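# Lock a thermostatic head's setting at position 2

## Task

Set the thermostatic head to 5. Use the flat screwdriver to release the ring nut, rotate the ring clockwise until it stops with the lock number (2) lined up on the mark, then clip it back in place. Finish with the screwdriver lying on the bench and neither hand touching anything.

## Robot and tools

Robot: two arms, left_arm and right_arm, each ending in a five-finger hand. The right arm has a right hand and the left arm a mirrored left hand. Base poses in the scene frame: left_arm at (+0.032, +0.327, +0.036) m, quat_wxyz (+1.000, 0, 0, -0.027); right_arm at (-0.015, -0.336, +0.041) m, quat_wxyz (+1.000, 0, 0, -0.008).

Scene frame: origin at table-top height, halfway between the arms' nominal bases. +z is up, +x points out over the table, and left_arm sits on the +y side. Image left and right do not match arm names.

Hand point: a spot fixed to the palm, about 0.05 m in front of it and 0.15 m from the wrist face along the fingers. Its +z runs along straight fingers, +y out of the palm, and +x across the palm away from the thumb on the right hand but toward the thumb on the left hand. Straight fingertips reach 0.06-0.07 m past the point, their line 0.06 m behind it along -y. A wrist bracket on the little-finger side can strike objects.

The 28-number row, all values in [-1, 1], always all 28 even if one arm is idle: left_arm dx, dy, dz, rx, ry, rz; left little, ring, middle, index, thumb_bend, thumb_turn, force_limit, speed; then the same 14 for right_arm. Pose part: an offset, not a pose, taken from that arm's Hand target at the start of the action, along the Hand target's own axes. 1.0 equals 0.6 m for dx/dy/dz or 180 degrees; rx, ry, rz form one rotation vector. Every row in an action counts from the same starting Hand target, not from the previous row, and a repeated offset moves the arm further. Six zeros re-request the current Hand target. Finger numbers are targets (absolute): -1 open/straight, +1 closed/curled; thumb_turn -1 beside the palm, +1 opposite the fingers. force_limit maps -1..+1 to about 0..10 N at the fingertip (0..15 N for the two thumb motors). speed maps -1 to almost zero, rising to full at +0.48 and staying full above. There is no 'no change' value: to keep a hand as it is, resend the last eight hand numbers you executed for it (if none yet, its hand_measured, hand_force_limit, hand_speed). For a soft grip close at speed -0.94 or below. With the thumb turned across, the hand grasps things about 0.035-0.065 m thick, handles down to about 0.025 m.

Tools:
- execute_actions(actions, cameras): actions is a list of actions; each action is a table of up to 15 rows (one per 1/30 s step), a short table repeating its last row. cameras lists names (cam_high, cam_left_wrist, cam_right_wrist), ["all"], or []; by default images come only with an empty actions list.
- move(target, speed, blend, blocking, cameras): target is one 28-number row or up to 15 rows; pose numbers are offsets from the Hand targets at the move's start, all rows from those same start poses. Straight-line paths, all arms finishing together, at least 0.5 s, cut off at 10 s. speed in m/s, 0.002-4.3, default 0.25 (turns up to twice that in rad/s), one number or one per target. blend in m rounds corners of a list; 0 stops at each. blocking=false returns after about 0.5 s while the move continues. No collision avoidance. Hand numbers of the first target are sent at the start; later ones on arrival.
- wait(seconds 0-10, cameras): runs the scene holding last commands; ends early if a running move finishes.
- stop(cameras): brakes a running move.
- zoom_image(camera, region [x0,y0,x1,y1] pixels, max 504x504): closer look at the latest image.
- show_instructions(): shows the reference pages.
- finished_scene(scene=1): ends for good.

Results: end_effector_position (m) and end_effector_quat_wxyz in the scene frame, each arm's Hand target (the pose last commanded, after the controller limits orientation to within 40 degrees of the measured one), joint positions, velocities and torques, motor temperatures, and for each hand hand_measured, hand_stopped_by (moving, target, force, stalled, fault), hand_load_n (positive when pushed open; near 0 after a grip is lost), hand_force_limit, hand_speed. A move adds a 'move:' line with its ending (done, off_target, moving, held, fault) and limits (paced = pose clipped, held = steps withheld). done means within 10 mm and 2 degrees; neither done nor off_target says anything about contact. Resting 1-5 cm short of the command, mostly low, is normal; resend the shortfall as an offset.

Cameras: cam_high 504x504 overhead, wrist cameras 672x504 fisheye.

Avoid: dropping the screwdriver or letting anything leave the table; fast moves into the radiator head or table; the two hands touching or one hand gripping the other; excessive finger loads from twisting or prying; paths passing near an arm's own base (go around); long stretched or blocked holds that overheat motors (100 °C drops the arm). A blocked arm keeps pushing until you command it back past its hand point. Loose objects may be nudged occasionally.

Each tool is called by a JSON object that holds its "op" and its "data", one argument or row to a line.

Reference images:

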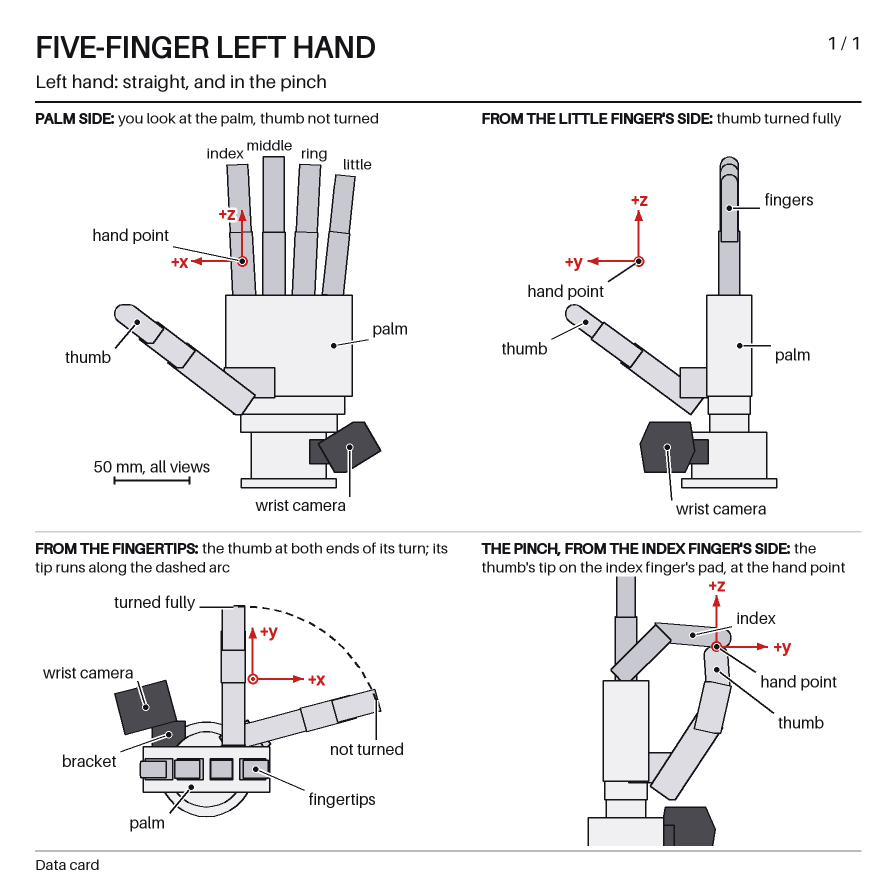

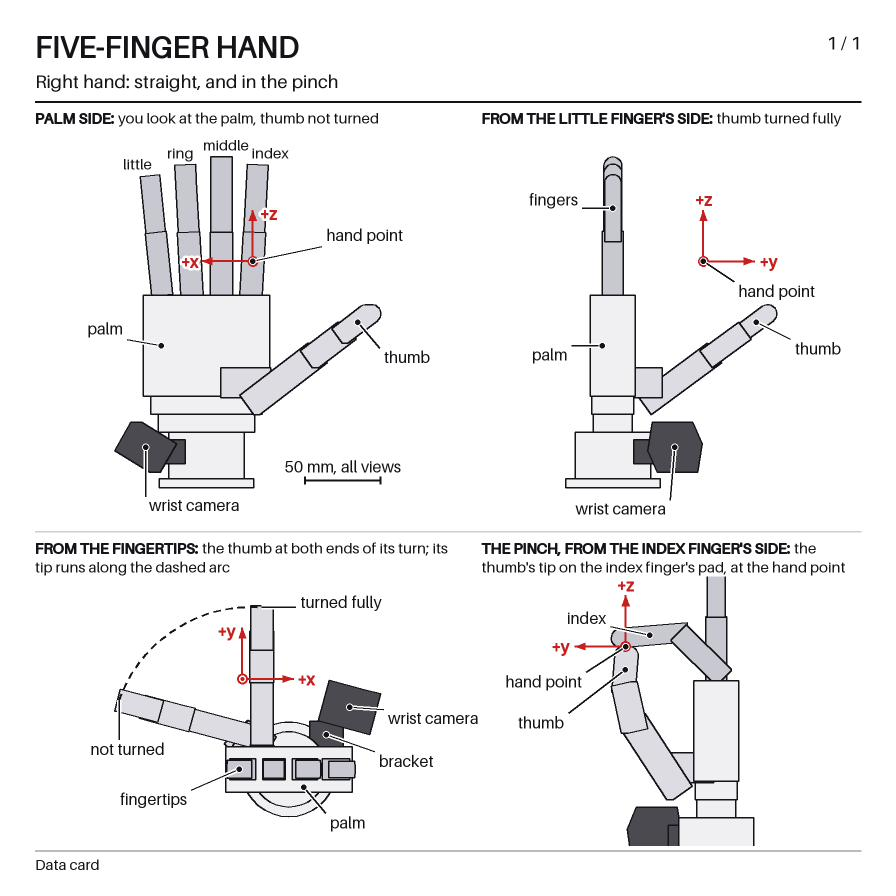

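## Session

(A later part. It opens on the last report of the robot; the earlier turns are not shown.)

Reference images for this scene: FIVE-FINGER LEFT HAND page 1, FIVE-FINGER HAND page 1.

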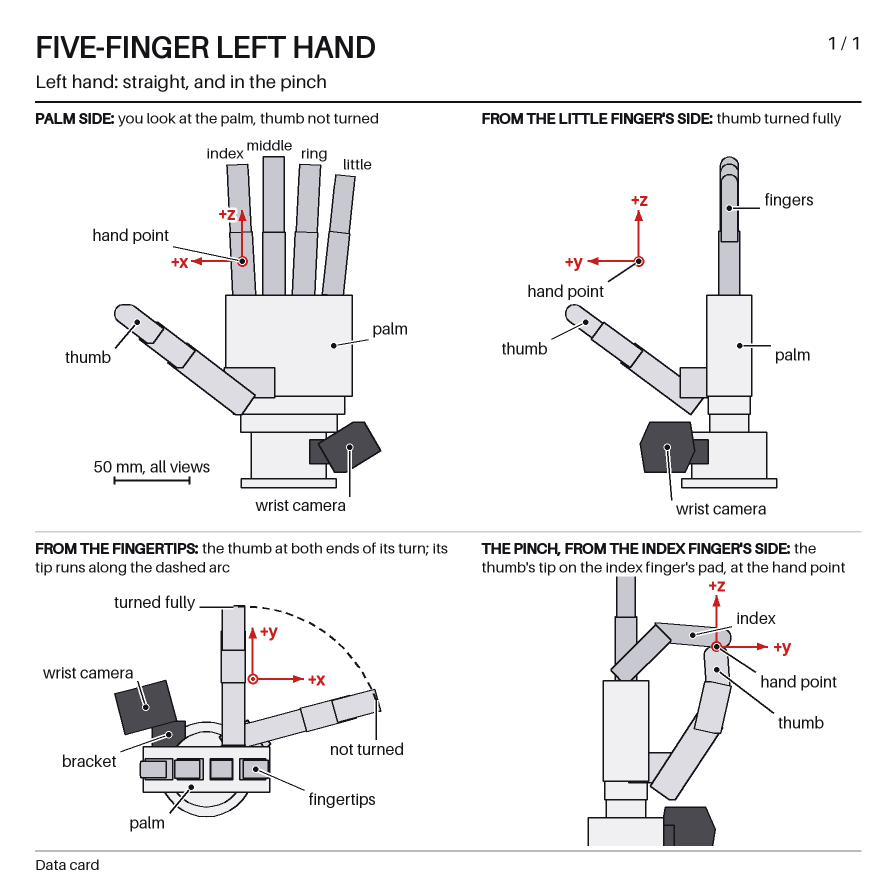

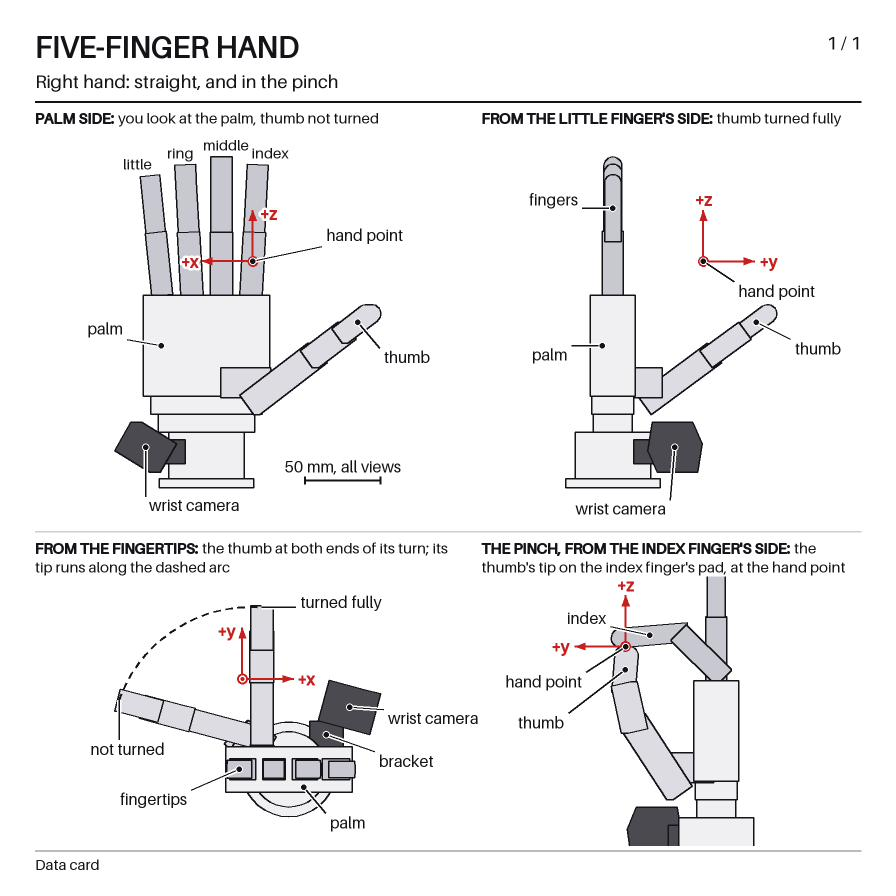

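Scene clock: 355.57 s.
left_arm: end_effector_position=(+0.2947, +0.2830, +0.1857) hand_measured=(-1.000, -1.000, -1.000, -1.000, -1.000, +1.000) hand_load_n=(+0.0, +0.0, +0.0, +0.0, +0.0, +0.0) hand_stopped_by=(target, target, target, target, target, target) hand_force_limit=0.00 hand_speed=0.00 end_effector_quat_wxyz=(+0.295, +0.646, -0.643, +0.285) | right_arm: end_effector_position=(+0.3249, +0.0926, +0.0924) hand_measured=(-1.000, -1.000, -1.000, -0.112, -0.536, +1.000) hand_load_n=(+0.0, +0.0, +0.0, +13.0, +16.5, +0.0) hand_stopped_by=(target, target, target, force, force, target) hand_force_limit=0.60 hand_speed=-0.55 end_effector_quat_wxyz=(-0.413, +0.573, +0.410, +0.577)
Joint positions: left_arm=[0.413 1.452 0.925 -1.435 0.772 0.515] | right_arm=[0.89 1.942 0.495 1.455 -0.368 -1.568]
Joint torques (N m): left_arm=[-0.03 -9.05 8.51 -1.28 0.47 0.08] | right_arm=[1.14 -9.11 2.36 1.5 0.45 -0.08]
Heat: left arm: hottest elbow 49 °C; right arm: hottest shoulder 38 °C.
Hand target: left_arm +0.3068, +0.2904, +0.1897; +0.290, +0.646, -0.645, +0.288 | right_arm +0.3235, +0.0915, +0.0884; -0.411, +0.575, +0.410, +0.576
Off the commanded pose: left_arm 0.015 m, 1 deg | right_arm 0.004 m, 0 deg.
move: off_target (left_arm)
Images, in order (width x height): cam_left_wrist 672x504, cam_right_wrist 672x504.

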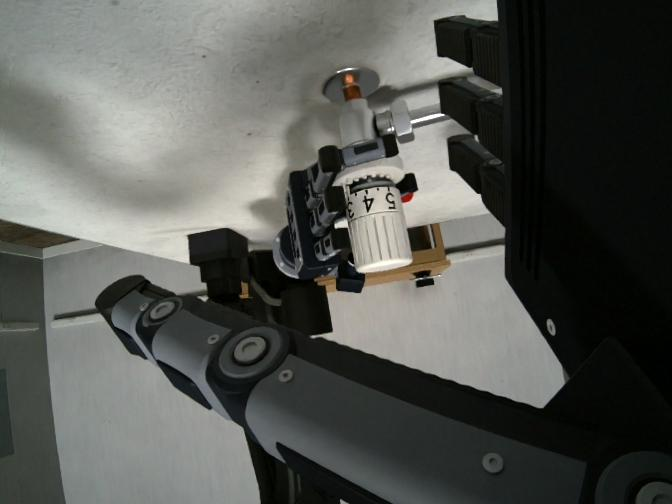

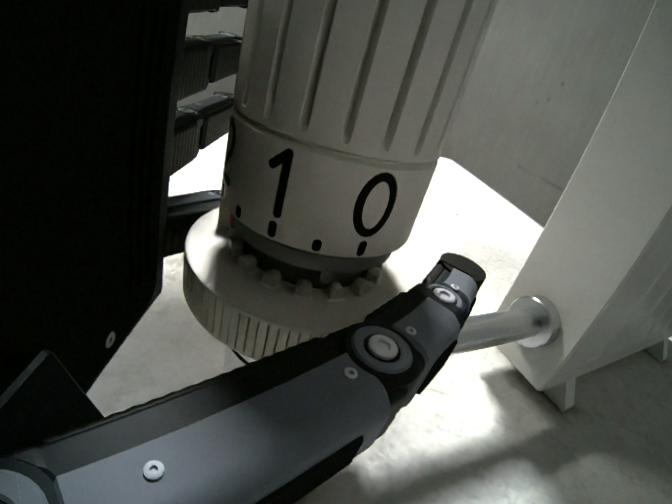

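{"op": "move", "data": {
  "target": [0,0,0,0,0,0,-1,-1,-1,-1,-1,1,0,0,0.036,0,0,0,0,0,-1,-1,-1,0.65,0.65,1,0.6,-0.55],
  "speed": 0.03,
  "cameras": ["cam_left_wrist","cam_right_wrist"]
}}

{"op": "zoom_image", "data": {
  "camera": "cam_left_wrist",
  "region": [325, 135, 405, 215]
}}

Scene clock: 357.03 s.
left_arm: end_effector_position=(+0.2947, +0.2830, +0.1857) hand_measured=(-1.000, -1.000, -1.000, -1.000, -1.000, +1.000) hand_load_n=(+0.0, +0.0, +0.0, +0.0, -0.5, +0.0) hand_stopped_by=(target, target, target, target, target, target) hand_force_limit=0.00 hand_speed=0.00 end_effector_quat_wxyz=(+0.295, +0.646, -0.643, +0.285) | right_arm: end_effector_position=(+0.3250, +0.0925, +0.0929) hand_measured=(-1.000, -1.000, -1.000, -0.112, -0.536, +1.000) hand_load_n=(+0.0, +0.0, +0.0, +15.0, +16.0, +4.0) hand_stopped_by=(target, target, target, force, force, target) hand_force_limit=0.60 hand_speed=-0.55 end_effector_quat_wxyz=(-0.414, +0.589, +0.407, +0.562)
Joint positions: left_arm=[0.413 1.452 0.925 -1.435 0.772 0.515] | right_arm=[0.89 1.896 0.493 1.376 -0.365 -1.55]
Joint torques (N m): left_arm=[0.03 -9.05 8.5 -1.28 0.48 0.08] | right_arm=[0.97 -11.93 2.29 1.37 0.33 -0.3]
Heat: left arm: hottest elbow 49 °C; right arm: hottest shoulder 38 °C.
Hand target: left_arm +0.3068, +0.2904, +0.1897; +0.290, +0.646, -0.645, +0.288 | right_arm +0.3236, +0.0915, +0.1101; -0.411, +0.575, +0.410, +0.576
Off the commanded pose: left_arm 0.015 m, 1 deg | right_arm 0.017 m, 2 deg.
move: off_target (left_arm, right_arm)
Images, in order (width x height): cam_left_wrist 672x504, cam_right_wrist 672x504.

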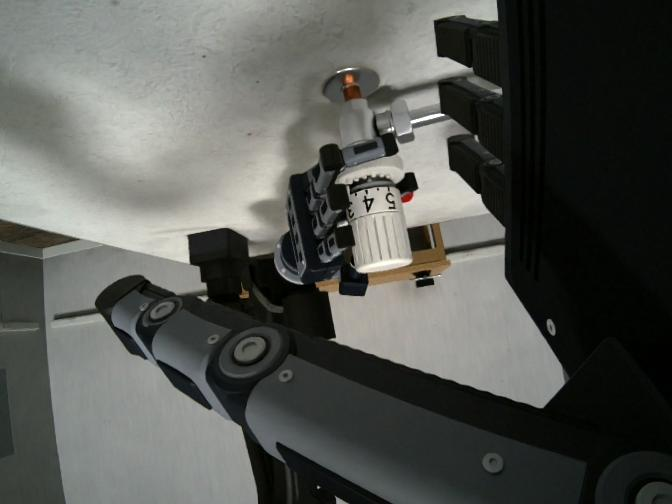

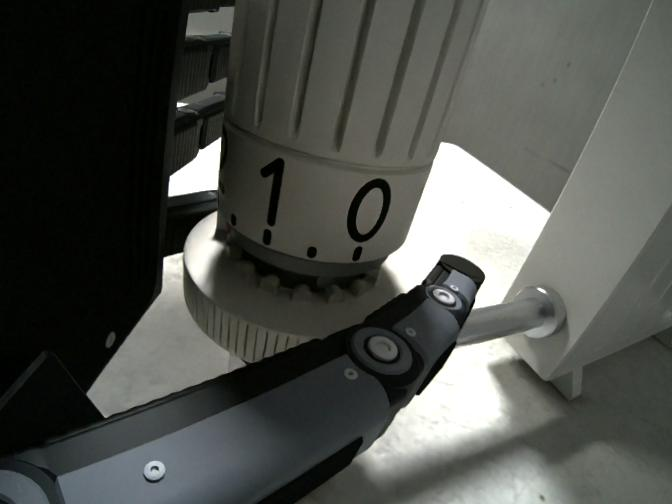

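Scaled by 6.300 from the camera's 672x504 image, which has a finer 960x720 frame.

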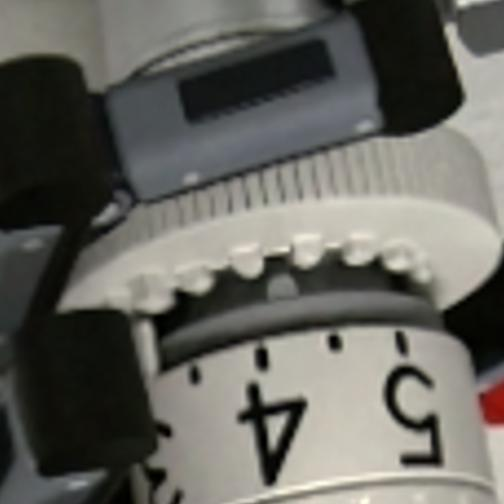

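{"op": "move", "data": {
  "target": [0,0,0,0,0,0,-1,-1,-1,-1,-1,1,0,0,0.016,0,0,0,0,0,-1,-1,-1,0.65,0.65,1,0.6,-0.55],
  "speed": 0.03,
  "cameras": ["cam_left_wrist","cam_right_wrist"]
}}

{"op": "zoom_image", "data": {
  "camera": "cam_left_wrist",
  "region": [325, 135, 405, 215]
}}

Scene clock: 358.17 s.
left_arm: end_effector_position=(+0.2947, +0.2830, +0.1857) hand_measured=(-1.000, -1.000, -1.000, -1.000, -1.000, +1.000) hand_load_n=(+0.0, +0.0, +0.0, +0.0, +0.0, +0.0) hand_stopped_by=(target, target, target, target, target, target) hand_force_limit=0.00 hand_speed=0.00 end_effector_quat_wxyz=(+0.295, +0.646, -0.643, +0.285) | right_arm: end_effector_position=(+0.3250, +0.0924, +0.0931) hand_measured=(-1.000, -1.000, -1.000, -0.112, -0.536, +1.000) hand_load_n=(+0.0, +0.0, +0.0, +16.0, +15.5, +6.0) hand_stopped_by=(target, target, target, force, force, target) hand_force_limit=0.60 hand_speed=-0.55 end_effector_quat_wxyz=(-0.415, +0.598, +0.405, +0.553)
Joint positions: left_arm=[0.413 1.452 0.925 -1.435 0.772 0.515] | right_arm=[0.89 1.871 0.493 1.331 -0.363 -1.54]
Joint torques (N m): left_arm=[-0.03 -9.05 8.51 -1.31 0.48 0.08] | right_arm=[1.2 -12.51 2.19 1.81 0.23 -0.4]
Heat: left arm: hottest elbow 49 °C; right arm: hottest shoulder 39 °C.
Hand target: left_arm +0.3068, +0.2904, +0.1897; +0.290, +0.646, -0.645, +0.288 | right_arm +0.3236, +0.0914, +0.1198; -0.411, +0.575, +0.410, +0.576
Off the commanded pose: left_arm 0.015 m, 1 deg | right_arm 0.027 m, 4 deg.
move: off_target (left_arm, right_arm)
Images, in order (width x height): cam_left_wrist 672x504, cam_right_wrist 672x504.

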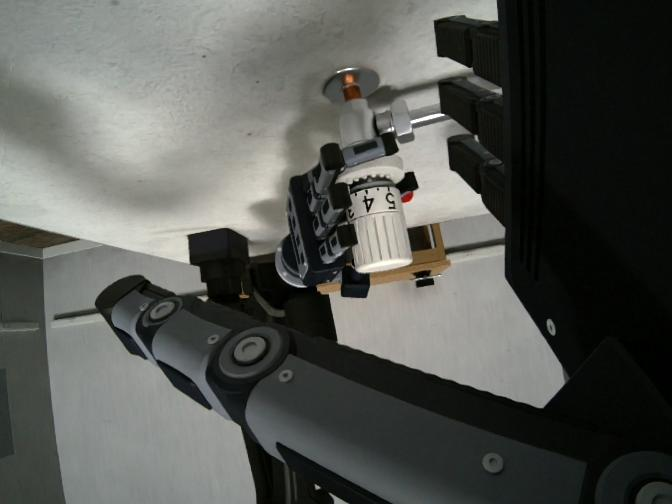

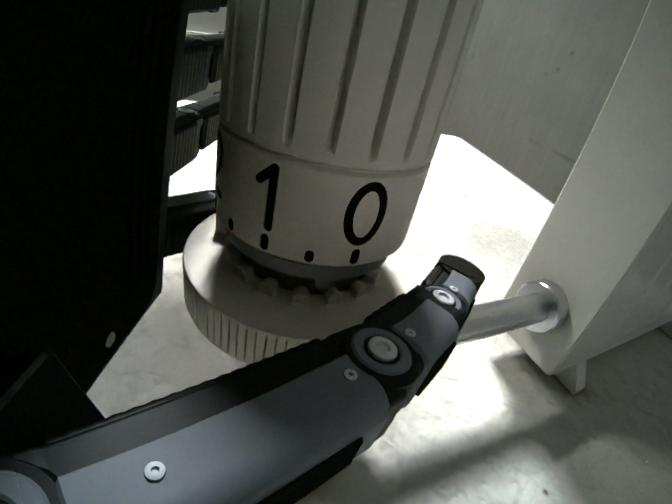

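Scaled by 6.300 from the camera's 672x504 image, which has a finer 960x720 frame.

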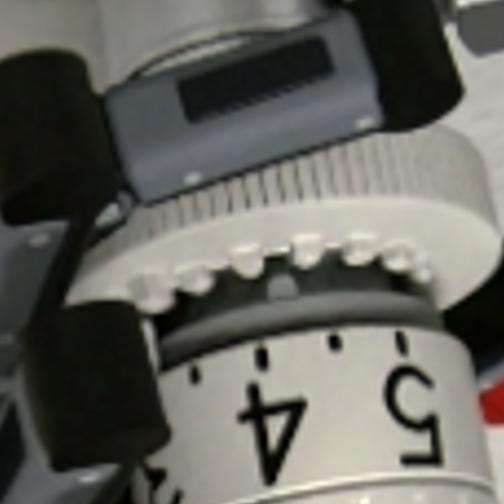

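{"op": "move", "data": {
  "target": [0,0,0,0,0,0,-1,-1,-1,-1,-1,1,0,0,0.016,0,0,0,0,0,-1,-1,-1,0.65,0.65,1,0.6,-0.55],
  "speed": 0.03,
  "cameras": ["cam_left_wrist","cam_right_wrist"]
}}

{"op": "zoom_image", "data": {
  "camera": "cam_left_wrist",
  "region": [325, 135, 405, 215]
}}

Scene clock: 359.30 s.
left_arm: end_effector_position=(+0.2947, +0.2830, +0.1857) hand_measured=(-1.000, -1.000, -1.000, -1.000, -1.000, +1.000) hand_load_n=(+0.0, +0.0, +0.0, +0.0, +0.0, -0.5) hand_stopped_by=(target, target, target, target, target, target) hand_force_limit=0.00 hand_speed=0.00 end_effector_quat_wxyz=(+0.295, +0.646, -0.643, +0.285) | right_arm: end_effector_position=(+0.3248, +0.0925, +0.0971) hand_measured=(-1.000, -1.000, -1.000, -0.112, -0.536, +1.000) hand_load_n=(+0.0, -0.5, +0.0, +16.0, +15.5, +6.0) hand_stopped_by=(target, target, target, force, force, target) hand_force_limit=0.60 hand_speed=-0.55 end_effector_quat_wxyz=(-0.415, +0.604, +0.404, +0.547)
Joint positions: left_arm=[0.413 1.452 0.925 -1.435 0.772 0.515] | right_arm=[0.891 1.838 0.493 1.285 -0.362 -1.532]
Joint torques (N m): left_arm=[-0.03 -9.05 8.51 -1.28 0.48 0.08] | right_arm=[1.03 -13.51 2.52 2.56 0.19 -0.49]
Heat: left arm: hottest elbow 49 °C; right arm: hottest shoulder 39 °C.
Hand target: left_arm +0.3068, +0.2904, +0.1897; +0.290, +0.646, -0.645, +0.288 | right_arm +0.3235, +0.0915, +0.1293; -0.411, +0.575, +0.410, +0.576
Off the commanded pose: left_arm 0.015 m, 1 deg | right_arm 0.032 m, 5 deg.
move: off_target (left_arm, right_arm)
Images, in order (width x height): cam_left_wrist 672x504, cam_right_wrist 672x504.

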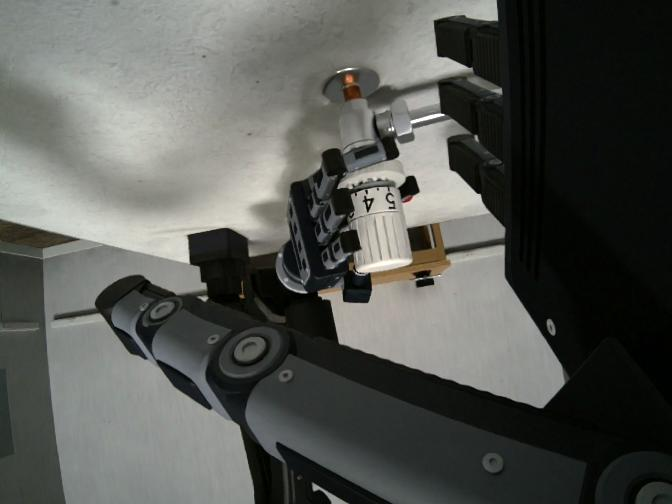

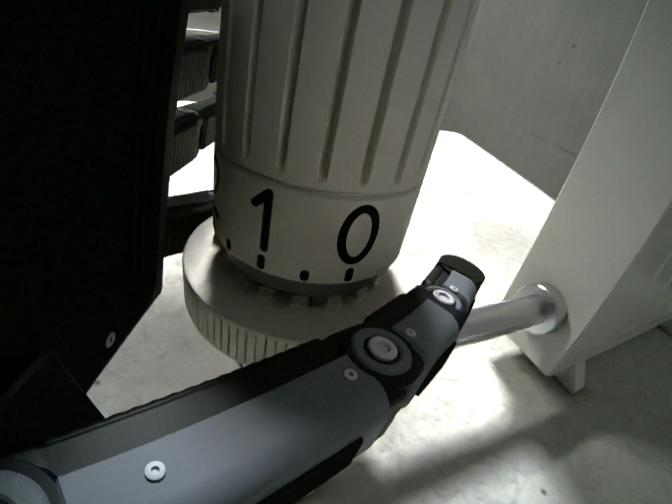

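Scaled by 6.300 from the camera's 672x504 image, which has a finer 960x720 frame.

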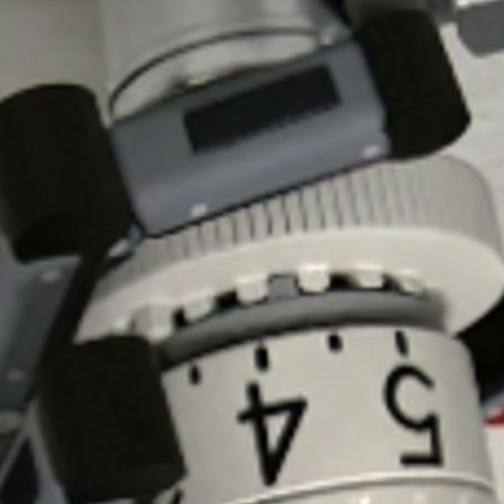

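{"op": "move", "data": {
  "target": [0,0,0,0,0,0,-1,-1,-1,-1,-1,1,0,0,0.016,0,0,0,0,0,-1,-1,-1,0.65,0.65,1,0.6,-0.55],
  "speed": 0.03,
  "cameras": ["cam_left_wrist","cam_right_wrist"]
}}

{"op": "zoom_image", "data": {
  "camera": "cam_left_wrist",
  "region": [325, 135, 405, 215]
}}

Scene clock: 360.37 s.
left_arm: end_effector_position=(+0.2947, +0.2830, +0.1857) hand_measured=(-1.000, -1.000, -1.000, -1.000, -1.000, +1.000) hand_load_n=(+0.0, +0.0, +0.0, +0.0, +0.0, +0.0) hand_stopped_by=(target, target, target, target, target, target) hand_force_limit=0.00 hand_speed=0.00 end_effector_quat_wxyz=(+0.295, +0.646, -0.643, +0.285) | right_arm: end_effector_position=(+0.3243, +0.0922, +0.0971) hand_measured=(-1.000, -1.000, -1.000, -0.112, -0.536, +1.000) hand_load_n=(+0.0, +0.0, +0.0, +18.0, +15.0, +8.0) hand_stopped_by=(target, target, target, force, force, target) hand_force_limit=0.60 hand_speed=-0.55 end_effector_quat_wxyz=(-0.414, +0.611, +0.404, +0.540)
Joint positions: left_arm=[0.413 1.452 0.925 -1.435 0.772 0.515] | right_arm=[0.891 1.817 0.493 1.246 -0.361 -1.529]
Joint torques (N m): left_arm=[-0.09 -9 8.51 -1.28 0.48 0.08] | right_arm=[1.44 -13.33 2.58 2.54 0.2 -0.56]
Heat: left arm: hottest elbow 49 °C; right arm: hottest shoulder 39 °C.
Hand target: left_arm +0.3068, +0.2904, +0.1897; +0.290, +0.646, -0.645, +0.288 | right_arm +0.3234, +0.0914, +0.1388; -0.411, +0.575, +0.410, +0.576
Off the commanded pose: left_arm 0.015 m, 1 deg | right_arm 0.042 m, 6 deg.
move: off_target (left_arm, right_arm)
Images, in order (width x height): cam_left_wrist 672x504, cam_right_wrist 672x504.

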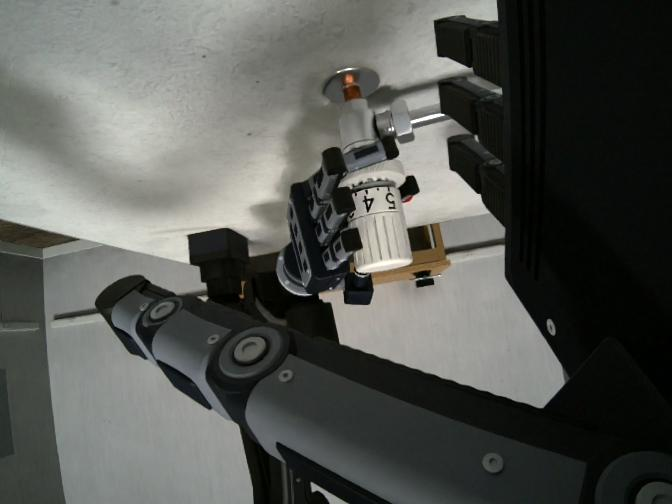

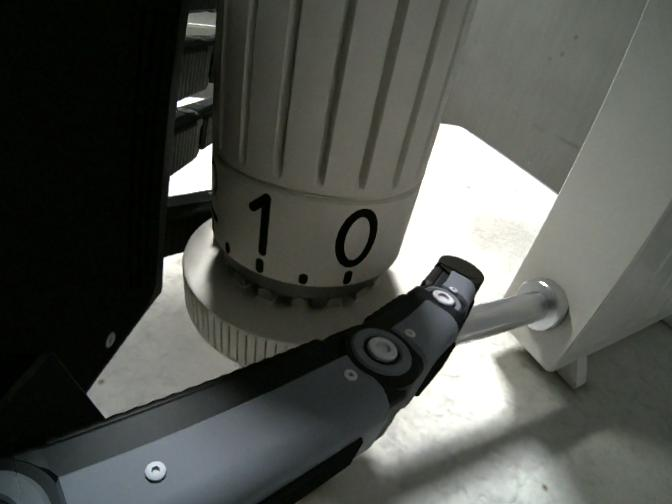

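Scaled by 6.300 from the camera's 672x504 image, which has a finer 960x720 frame.

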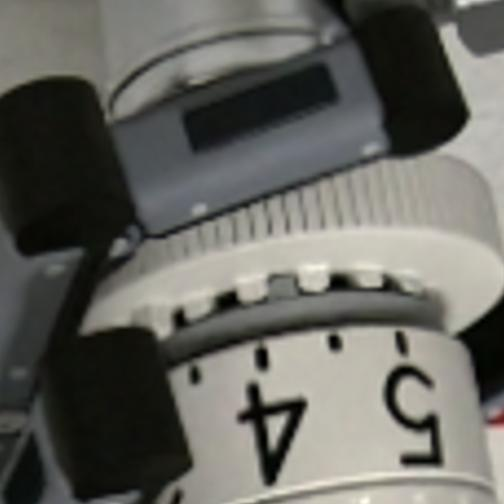

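{"op": "move", "data": {
  "target": [
    [0,0,0,0,0,0,-1,-1,-1,-1,-1,1,0,0,-0.056,0,0,0,0,0,-1,-1,-1,0.65,0.65,1,0.6,-0.55],
    [0,0,0,0,0,0,-1,-1,-1,-1,-1,1,0,0,-0.056,0,0,0,0,0,-1,-1,-1,-0.9,-0.9,1,0.3,0]
  ],
  "speed": 0.06,
  "cameras": ["cam_left_wrist","cam_right_wrist"]
}}

{"op": "zoom_image", "data": {
  "camera": "cam_left_wrist",
  "region": [325, 135, 405, 215]
}}

Scene clock: 362.30 s.
left_arm: end_effector_position=(+0.2947, +0.2830, +0.1857) hand_measured=(-1.000, -1.000, -1.000, -1.000, -1.000, +1.000) hand_load_n=(+0.0, +0.0, +0.0, +0.0, +0.0, -0.5) hand_stopped_by=(target, target, target, target, target, target) hand_force_limit=0.00 hand_speed=0.00 end_effector_quat_wxyz=(+0.295, +0.646, -0.643, +0.285) | right_arm: end_effector_position=(+0.3257, +0.0922, +0.1027) hand_measured=(-1.000, -1.000, -1.000, -0.900, -0.900, +1.000) hand_load_n=(+0.0, +0.0, +0.0, +0.0, +0.0, +0.0) hand_stopped_by=(target, target, target, target, target, target) hand_force_limit=0.30 hand_speed=0.00 end_effector_quat_wxyz=(-0.412, +0.581, +0.408, +0.572)
Joint positions: left_arm=[0.413 1.452 0.925 -1.435 0.772 0.515] | right_arm=[0.892 1.879 0.49 1.381 -0.36 -1.561]
Joint torques (N m): left_arm=[-0.03 -9.05 8.49 -1.25 0.49 0.08] | right_arm=[0.67 -8.7 2.74 2 0.11 -0.11]
Heat: left arm: hottest elbow 49 °C; right arm: hottest shoulder 39 °C.
Hand target: left_arm +0.3068, +0.2904, +0.1897; +0.290, +0.646, -0.645, +0.288 | right_arm +0.3236, +0.0914, +0.1052; -0.411, +0.576, +0.410, +0.576
Off the commanded pose: left_arm 0.015 m, 1 deg | right_arm 0.003 m, 1 deg.
move: off_target (left_arm)
Images, in order (width x height): cam_left_wrist 672x504, cam_right_wrist 672x504.

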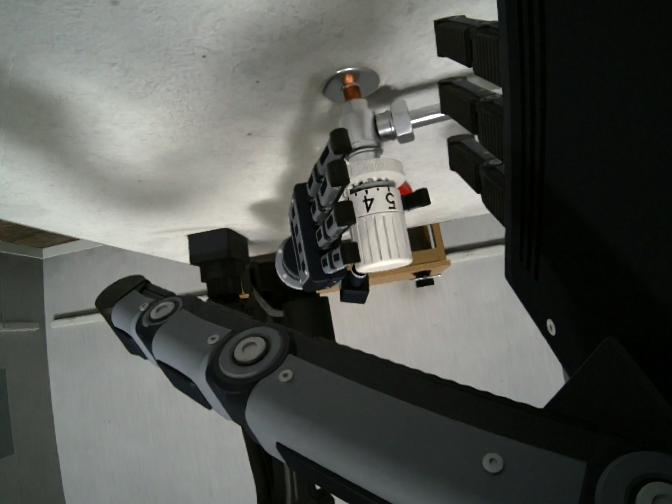

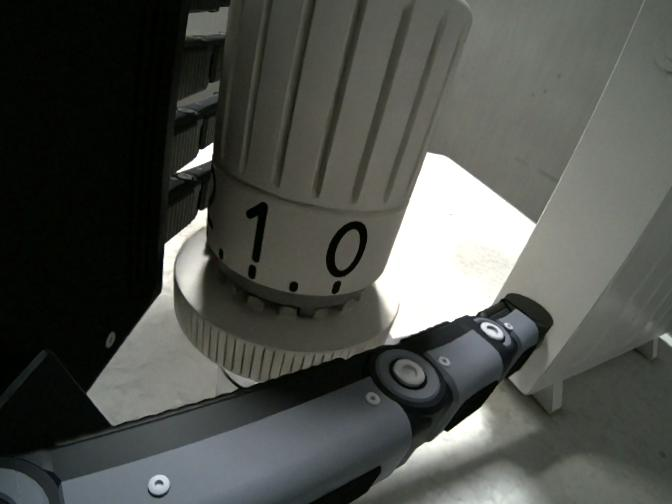

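Scaled by 6.300 from the camera's 672x504 image, which has a finer 960x720 frame.

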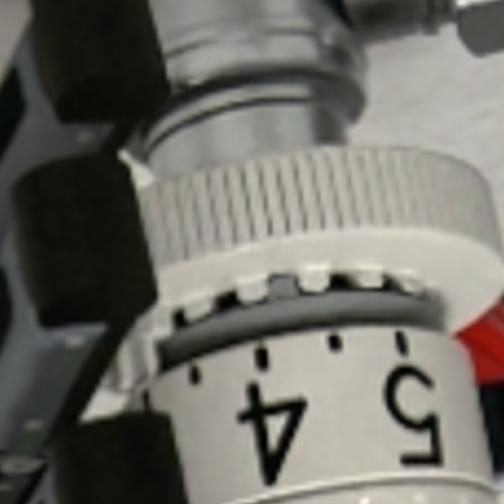

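{"op": "move", "data": {
  "target": [
    [0,0,0,0,0,0,-1,-1,-1,-1,-1,1,0,0,0.01,0,-0.15,0,0,0,-1,-1,-1,-0.9,-0.9,1,0.3,0],
    [0,0,0,0,0,0,-1,-1,-1,-1,-1,1,0,0,0.03,-0.0608,-0.108,-0.2,0,0,-1,-1,-1,-1,-1,1,0.3,0]
  ],
  "speed": 0.2,
  "cameras": ["all"]
}}

Scene clock: 366.23 s.
left_arm: end_effector_position=(+0.2947, +0.2830, +0.1857) hand_measured=(-1.000, -1.000, -1.000, -1.000, -1.000, +1.000) hand_load_n=(+0.0, +0.0, +0.0, +0.0, +0.0, +0.0) hand_stopped_by=(target, target, target, target, target, target) hand_force_limit=0.00 hand_speed=0.00 end_effector_quat_wxyz=(+0.295, +0.646, -0.643, +0.285) | right_arm: end_effector_position=(+0.2663, +0.0313, +0.1160) hand_measured=(-1.000, -1.000, -1.000, -1.000, -1.000, +1.000) hand_load_n=(+0.0, +0.0, +0.0, +0.0, +0.0, +0.5) hand_stopped_by=(target, target, target, target, target, target) hand_force_limit=0.30 hand_speed=0.00 end_effector_quat_wxyz=(-0.208, +0.679, +0.216, +0.670)
Joint positions: left_arm=[0.413 1.452 0.925 -1.435 0.772 0.515] | right_arm=[1.307 1.793 0.414 1.359 0.682 -1.564]
Joint torques (N m): left_arm=[-0.21 -9.11 8.49 -1.26 0.49 0.07] | right_arm=[0.5 -7.65 5.24 0.8 0.24 -0.16]
Heat: left arm: hottest elbow 49 °C; right arm: hottest shoulder 39 °C.
Hand target: left_arm +0.3068, +0.2904, +0.1897; +0.290, +0.646, -0.645, +0.288 | right_arm +0.2680, +0.0420, +0.1232; -0.213, +0.674, +0.212, +0.675
Off the commanded pose: left_arm 0.015 m, 1 deg | right_arm 0.013 m, 1 deg.
move: off_target (left_arm, right_arm); target 2's new numbers were sent with right_arm's hand 0.013 m and 1 deg from that target

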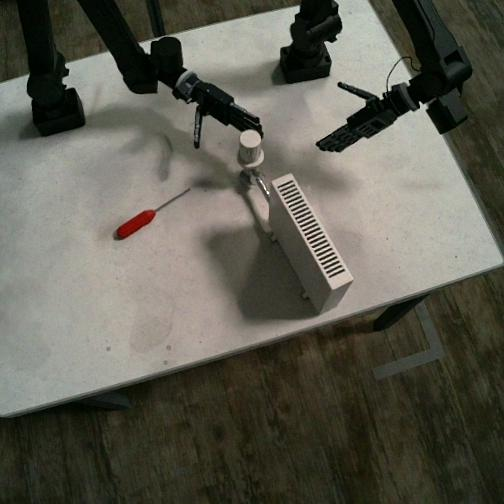

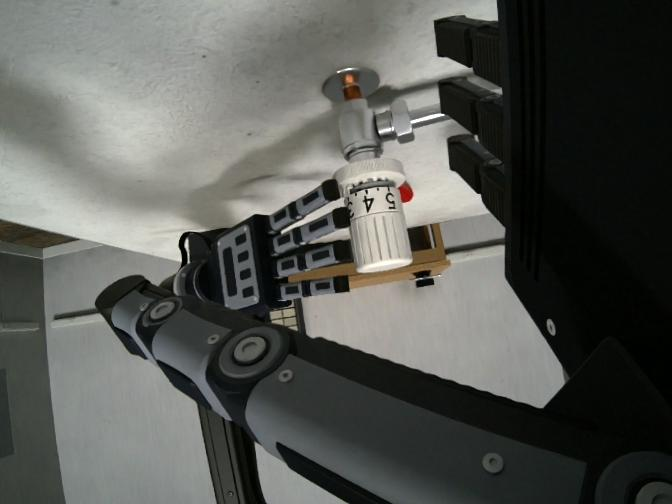

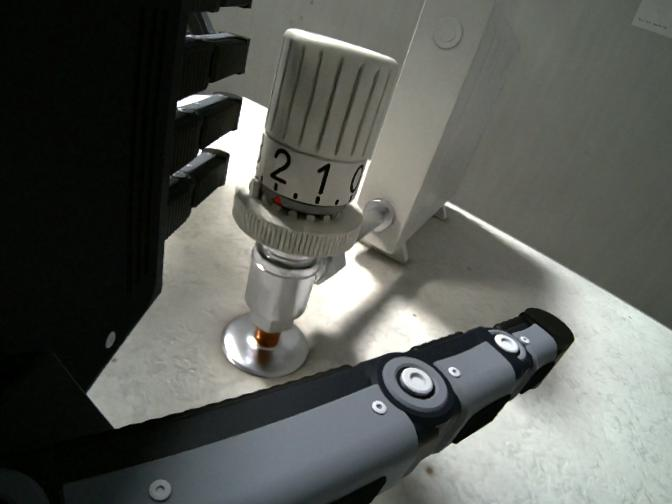

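{"op": "zoom_image", "data": {
  "camera": "cam_right_wrist",
  "region": [230, 140, 380, 260]
}}

{"op": "zoom_image", "data": {
  "camera": "cam_left_wrist",
  "region": [325, 135, 405, 215]
}}

Scaled by 3.360 from the camera's 672x504 image, which has a finer 960x720 frame.

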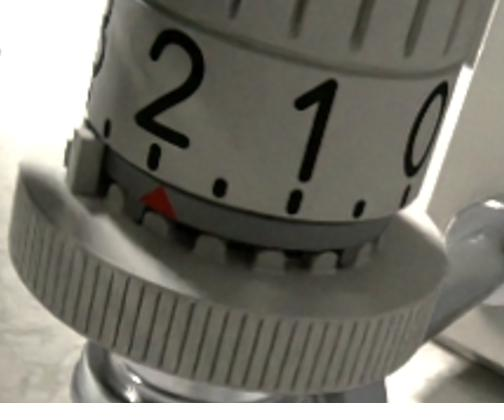

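Scaled by 6.300 from the camera's 672x504 image, which has a finer 960x720 frame.

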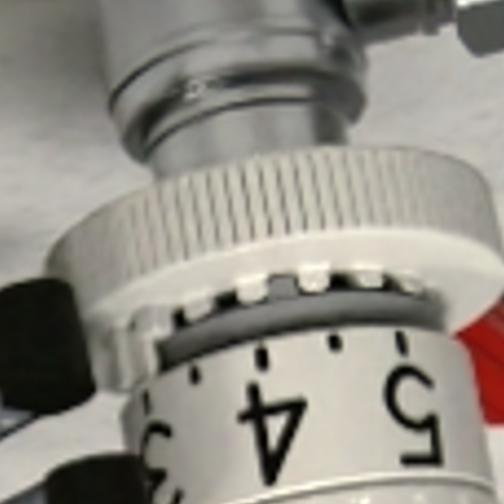

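{"op": "move", "data": {
  "target": [
    [0,0,0,0,0,0,-1,-1,-1,-1,-1,1,0,0,0,0,-0.083,0,0,0,-1,-1,-1,-1,-1,1,0.3,0],
    [0,0,0,0,0,0,-1,-1,-1,-1,-1,1,0,0,0,-0.103,-0.020,-0.111,0,0,-1,-1,-1,-1,-1,1,0.3,0]
  ],
  "speed": 0.25,
  "blend": [0.02, 0],
  "cameras": ["cam_right_wrist"]
}}

Scene clock: 368.60 s.
left_arm: end_effector_position=(+0.2947, +0.2830, +0.1857) hand_measured=(-1.000, -1.000, -1.000, -1.000, -1.000, +1.000) hand_load_n=(+0.0, +0.0, +0.0, +0.0, +0.0, +0.0) hand_stopped_by=(target, target, target, target, target, target) hand_force_limit=0.00 hand_speed=0.00 end_effector_quat_wxyz=(+0.295, +0.646, -0.643, +0.285) | right_arm: end_effector_position=(+0.2236, +0.0730, +0.1221) hand_measured=(-1.000, -1.000, -1.000, -1.000, -1.000, +1.000) hand_load_n=(+0.0, +0.0, +0.0, +0.0, +0.0, +0.5) hand_stopped_by=(target, target, target, target, target, target) hand_force_limit=0.30 hand_speed=0.00 end_effector_quat_wxyz=(-0.088, +0.702, +0.095, +0.700)
Joint positions: left_arm=[0.413 1.452 0.925 -1.435 0.772 0.515] | right_arm=[1.502 1.892 0.693 1.187 1.226 -1.569]
Joint torques (N m): left_arm=[-0.09 -9.05 8.5 -1.26 0.49 0.08] | right_arm=[1.26 -9.35 7.08 0.42 0.28 -0.09]
Heat: left arm: hottest elbow 49 °C; right arm: hottest shoulder 38 °C.
Hand target: left_arm +0.3068, +0.2904, +0.1897; +0.290, +0.646, -0.645, +0.288 | right_arm +0.2227, +0.0859, +0.1232; -0.093, +0.701, +0.092, +0.701
Off the commanded pose: left_arm 0.015 m, 1 deg | right_arm 0.013 m, 1 deg.
move: off_target (left_arm, right_arm)
Images, in order (width x height): cam_right_wrist 672x504.

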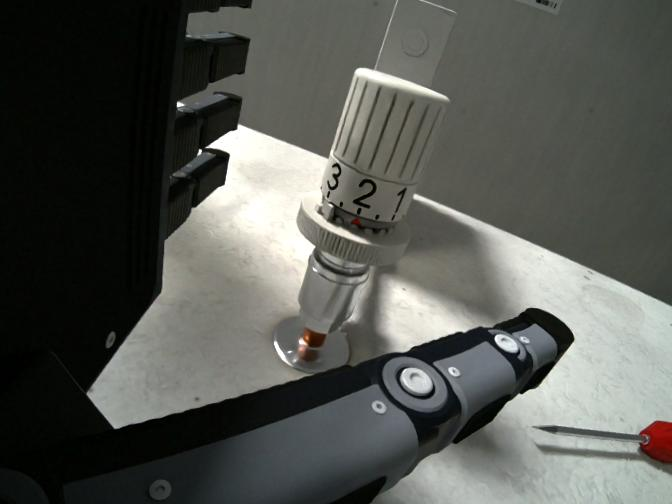

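{"op": "zoom_image", "data": {
  "camera": "cam_right_wrist",
  "region": [290, 160, 420, 270]
}}

Scaled by 3.877 from the camera's 672x504 image, which has a finer 960x720 frame.

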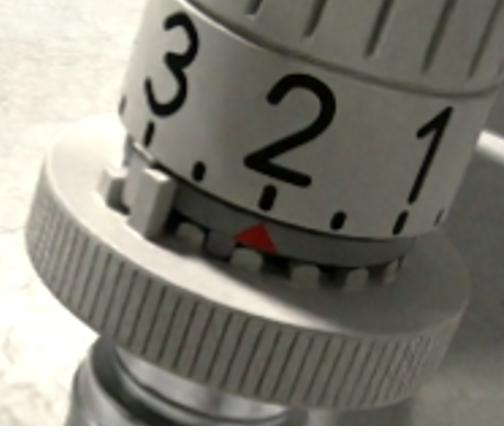

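{"op": "move", "data": {
  "target": [0,0,0,0,0,0,-1,-1,-1,-1,-1,1,0,0,0.02,0.03,-0.12,0,0,0,-1,-1,-1,-1,-1,1,0.3,0],
  "speed": 0.25,
  "cameras": ["cam_left_wrist","cam_high"]
}}

{"op": "zoom_image", "data": {
  "camera": "cam_left_wrist",
  "region": [325, 135, 405, 215]
}}

Scene clock: 370.03 s.
left_arm: end_effector_position=(+0.2947, +0.2830, +0.1857) hand_measured=(-1.000, -1.000, -1.000, -1.000, -1.000, +1.000) hand_load_n=(+0.0, +0.5, +0.0, +0.0, +0.0, +0.0) hand_stopped_by=(target, target, target, target, target, target) hand_force_limit=0.00 hand_speed=0.00 end_effector_quat_wxyz=(+0.295, +0.646, -0.643, +0.285) | right_arm: end_effector_position=(+0.1597, +0.0518, +0.1304) hand_measured=(-1.000, -1.000, -1.000, -1.000, -1.000, +1.000) hand_load_n=(+0.0, +0.0, +0.0, +0.0, +0.0, +0.0) hand_stopped_by=(target, target, target, target, target, target) hand_force_limit=0.30 hand_speed=0.00 end_effector_quat_wxyz=(-0.085, +0.702, +0.098, +0.701)
Joint positions: left_arm=[0.413 1.452 0.925 -1.435 0.772 0.515] | right_arm=[1.658 1.837 0.631 1.187 1.383 -1.569]
Joint torques (N m): left_arm=[-0.03 -9.11 8.51 -1.25 0.49 0.09] | right_arm=[0.91 -10.81 3.51 1.2 0.32 -0.1]
Heat: left arm: hottest elbow 49 °C; right arm: hottest shoulder 38 °C.
Hand target: left_arm +0.3068, +0.2904, +0.1897; +0.290, +0.646, -0.645, +0.288 | right_arm +0.1578, +0.0499, +0.1352; -0.093, +0.701, +0.092, +0.701
Off the commanded pose: left_arm 0.015 m, 1 deg | right_arm 0.005 m, 1 deg.
move: off_target (left_arm)
Images, in order (width x height): cam_high 504x504, cam_left_wrist 672x504.

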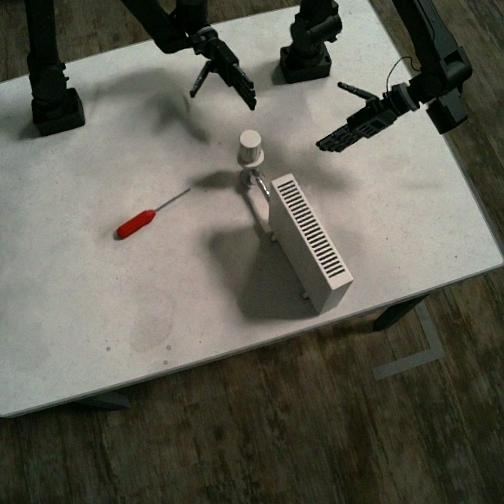

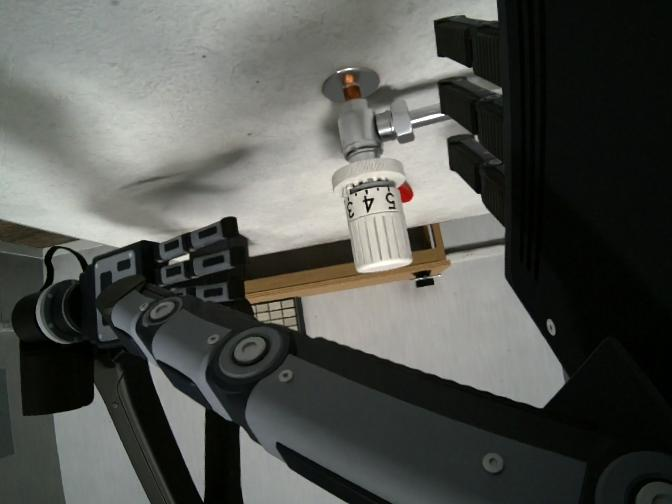

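Scaled by 6.300 from the camera's 672x504 image, which has a finer 960x720 frame.

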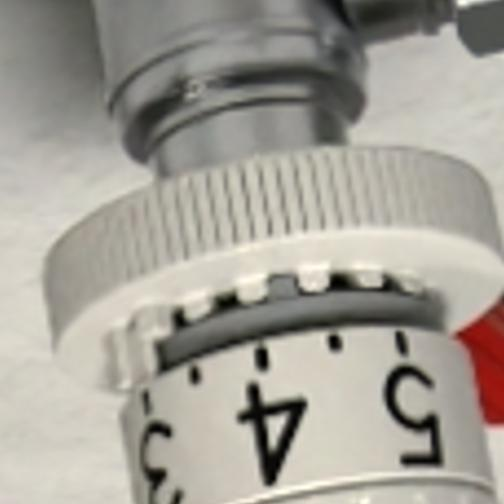

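{"op": "finished_scene", "data": {
  "scene": 1
}}

The scene is finished: the task was done.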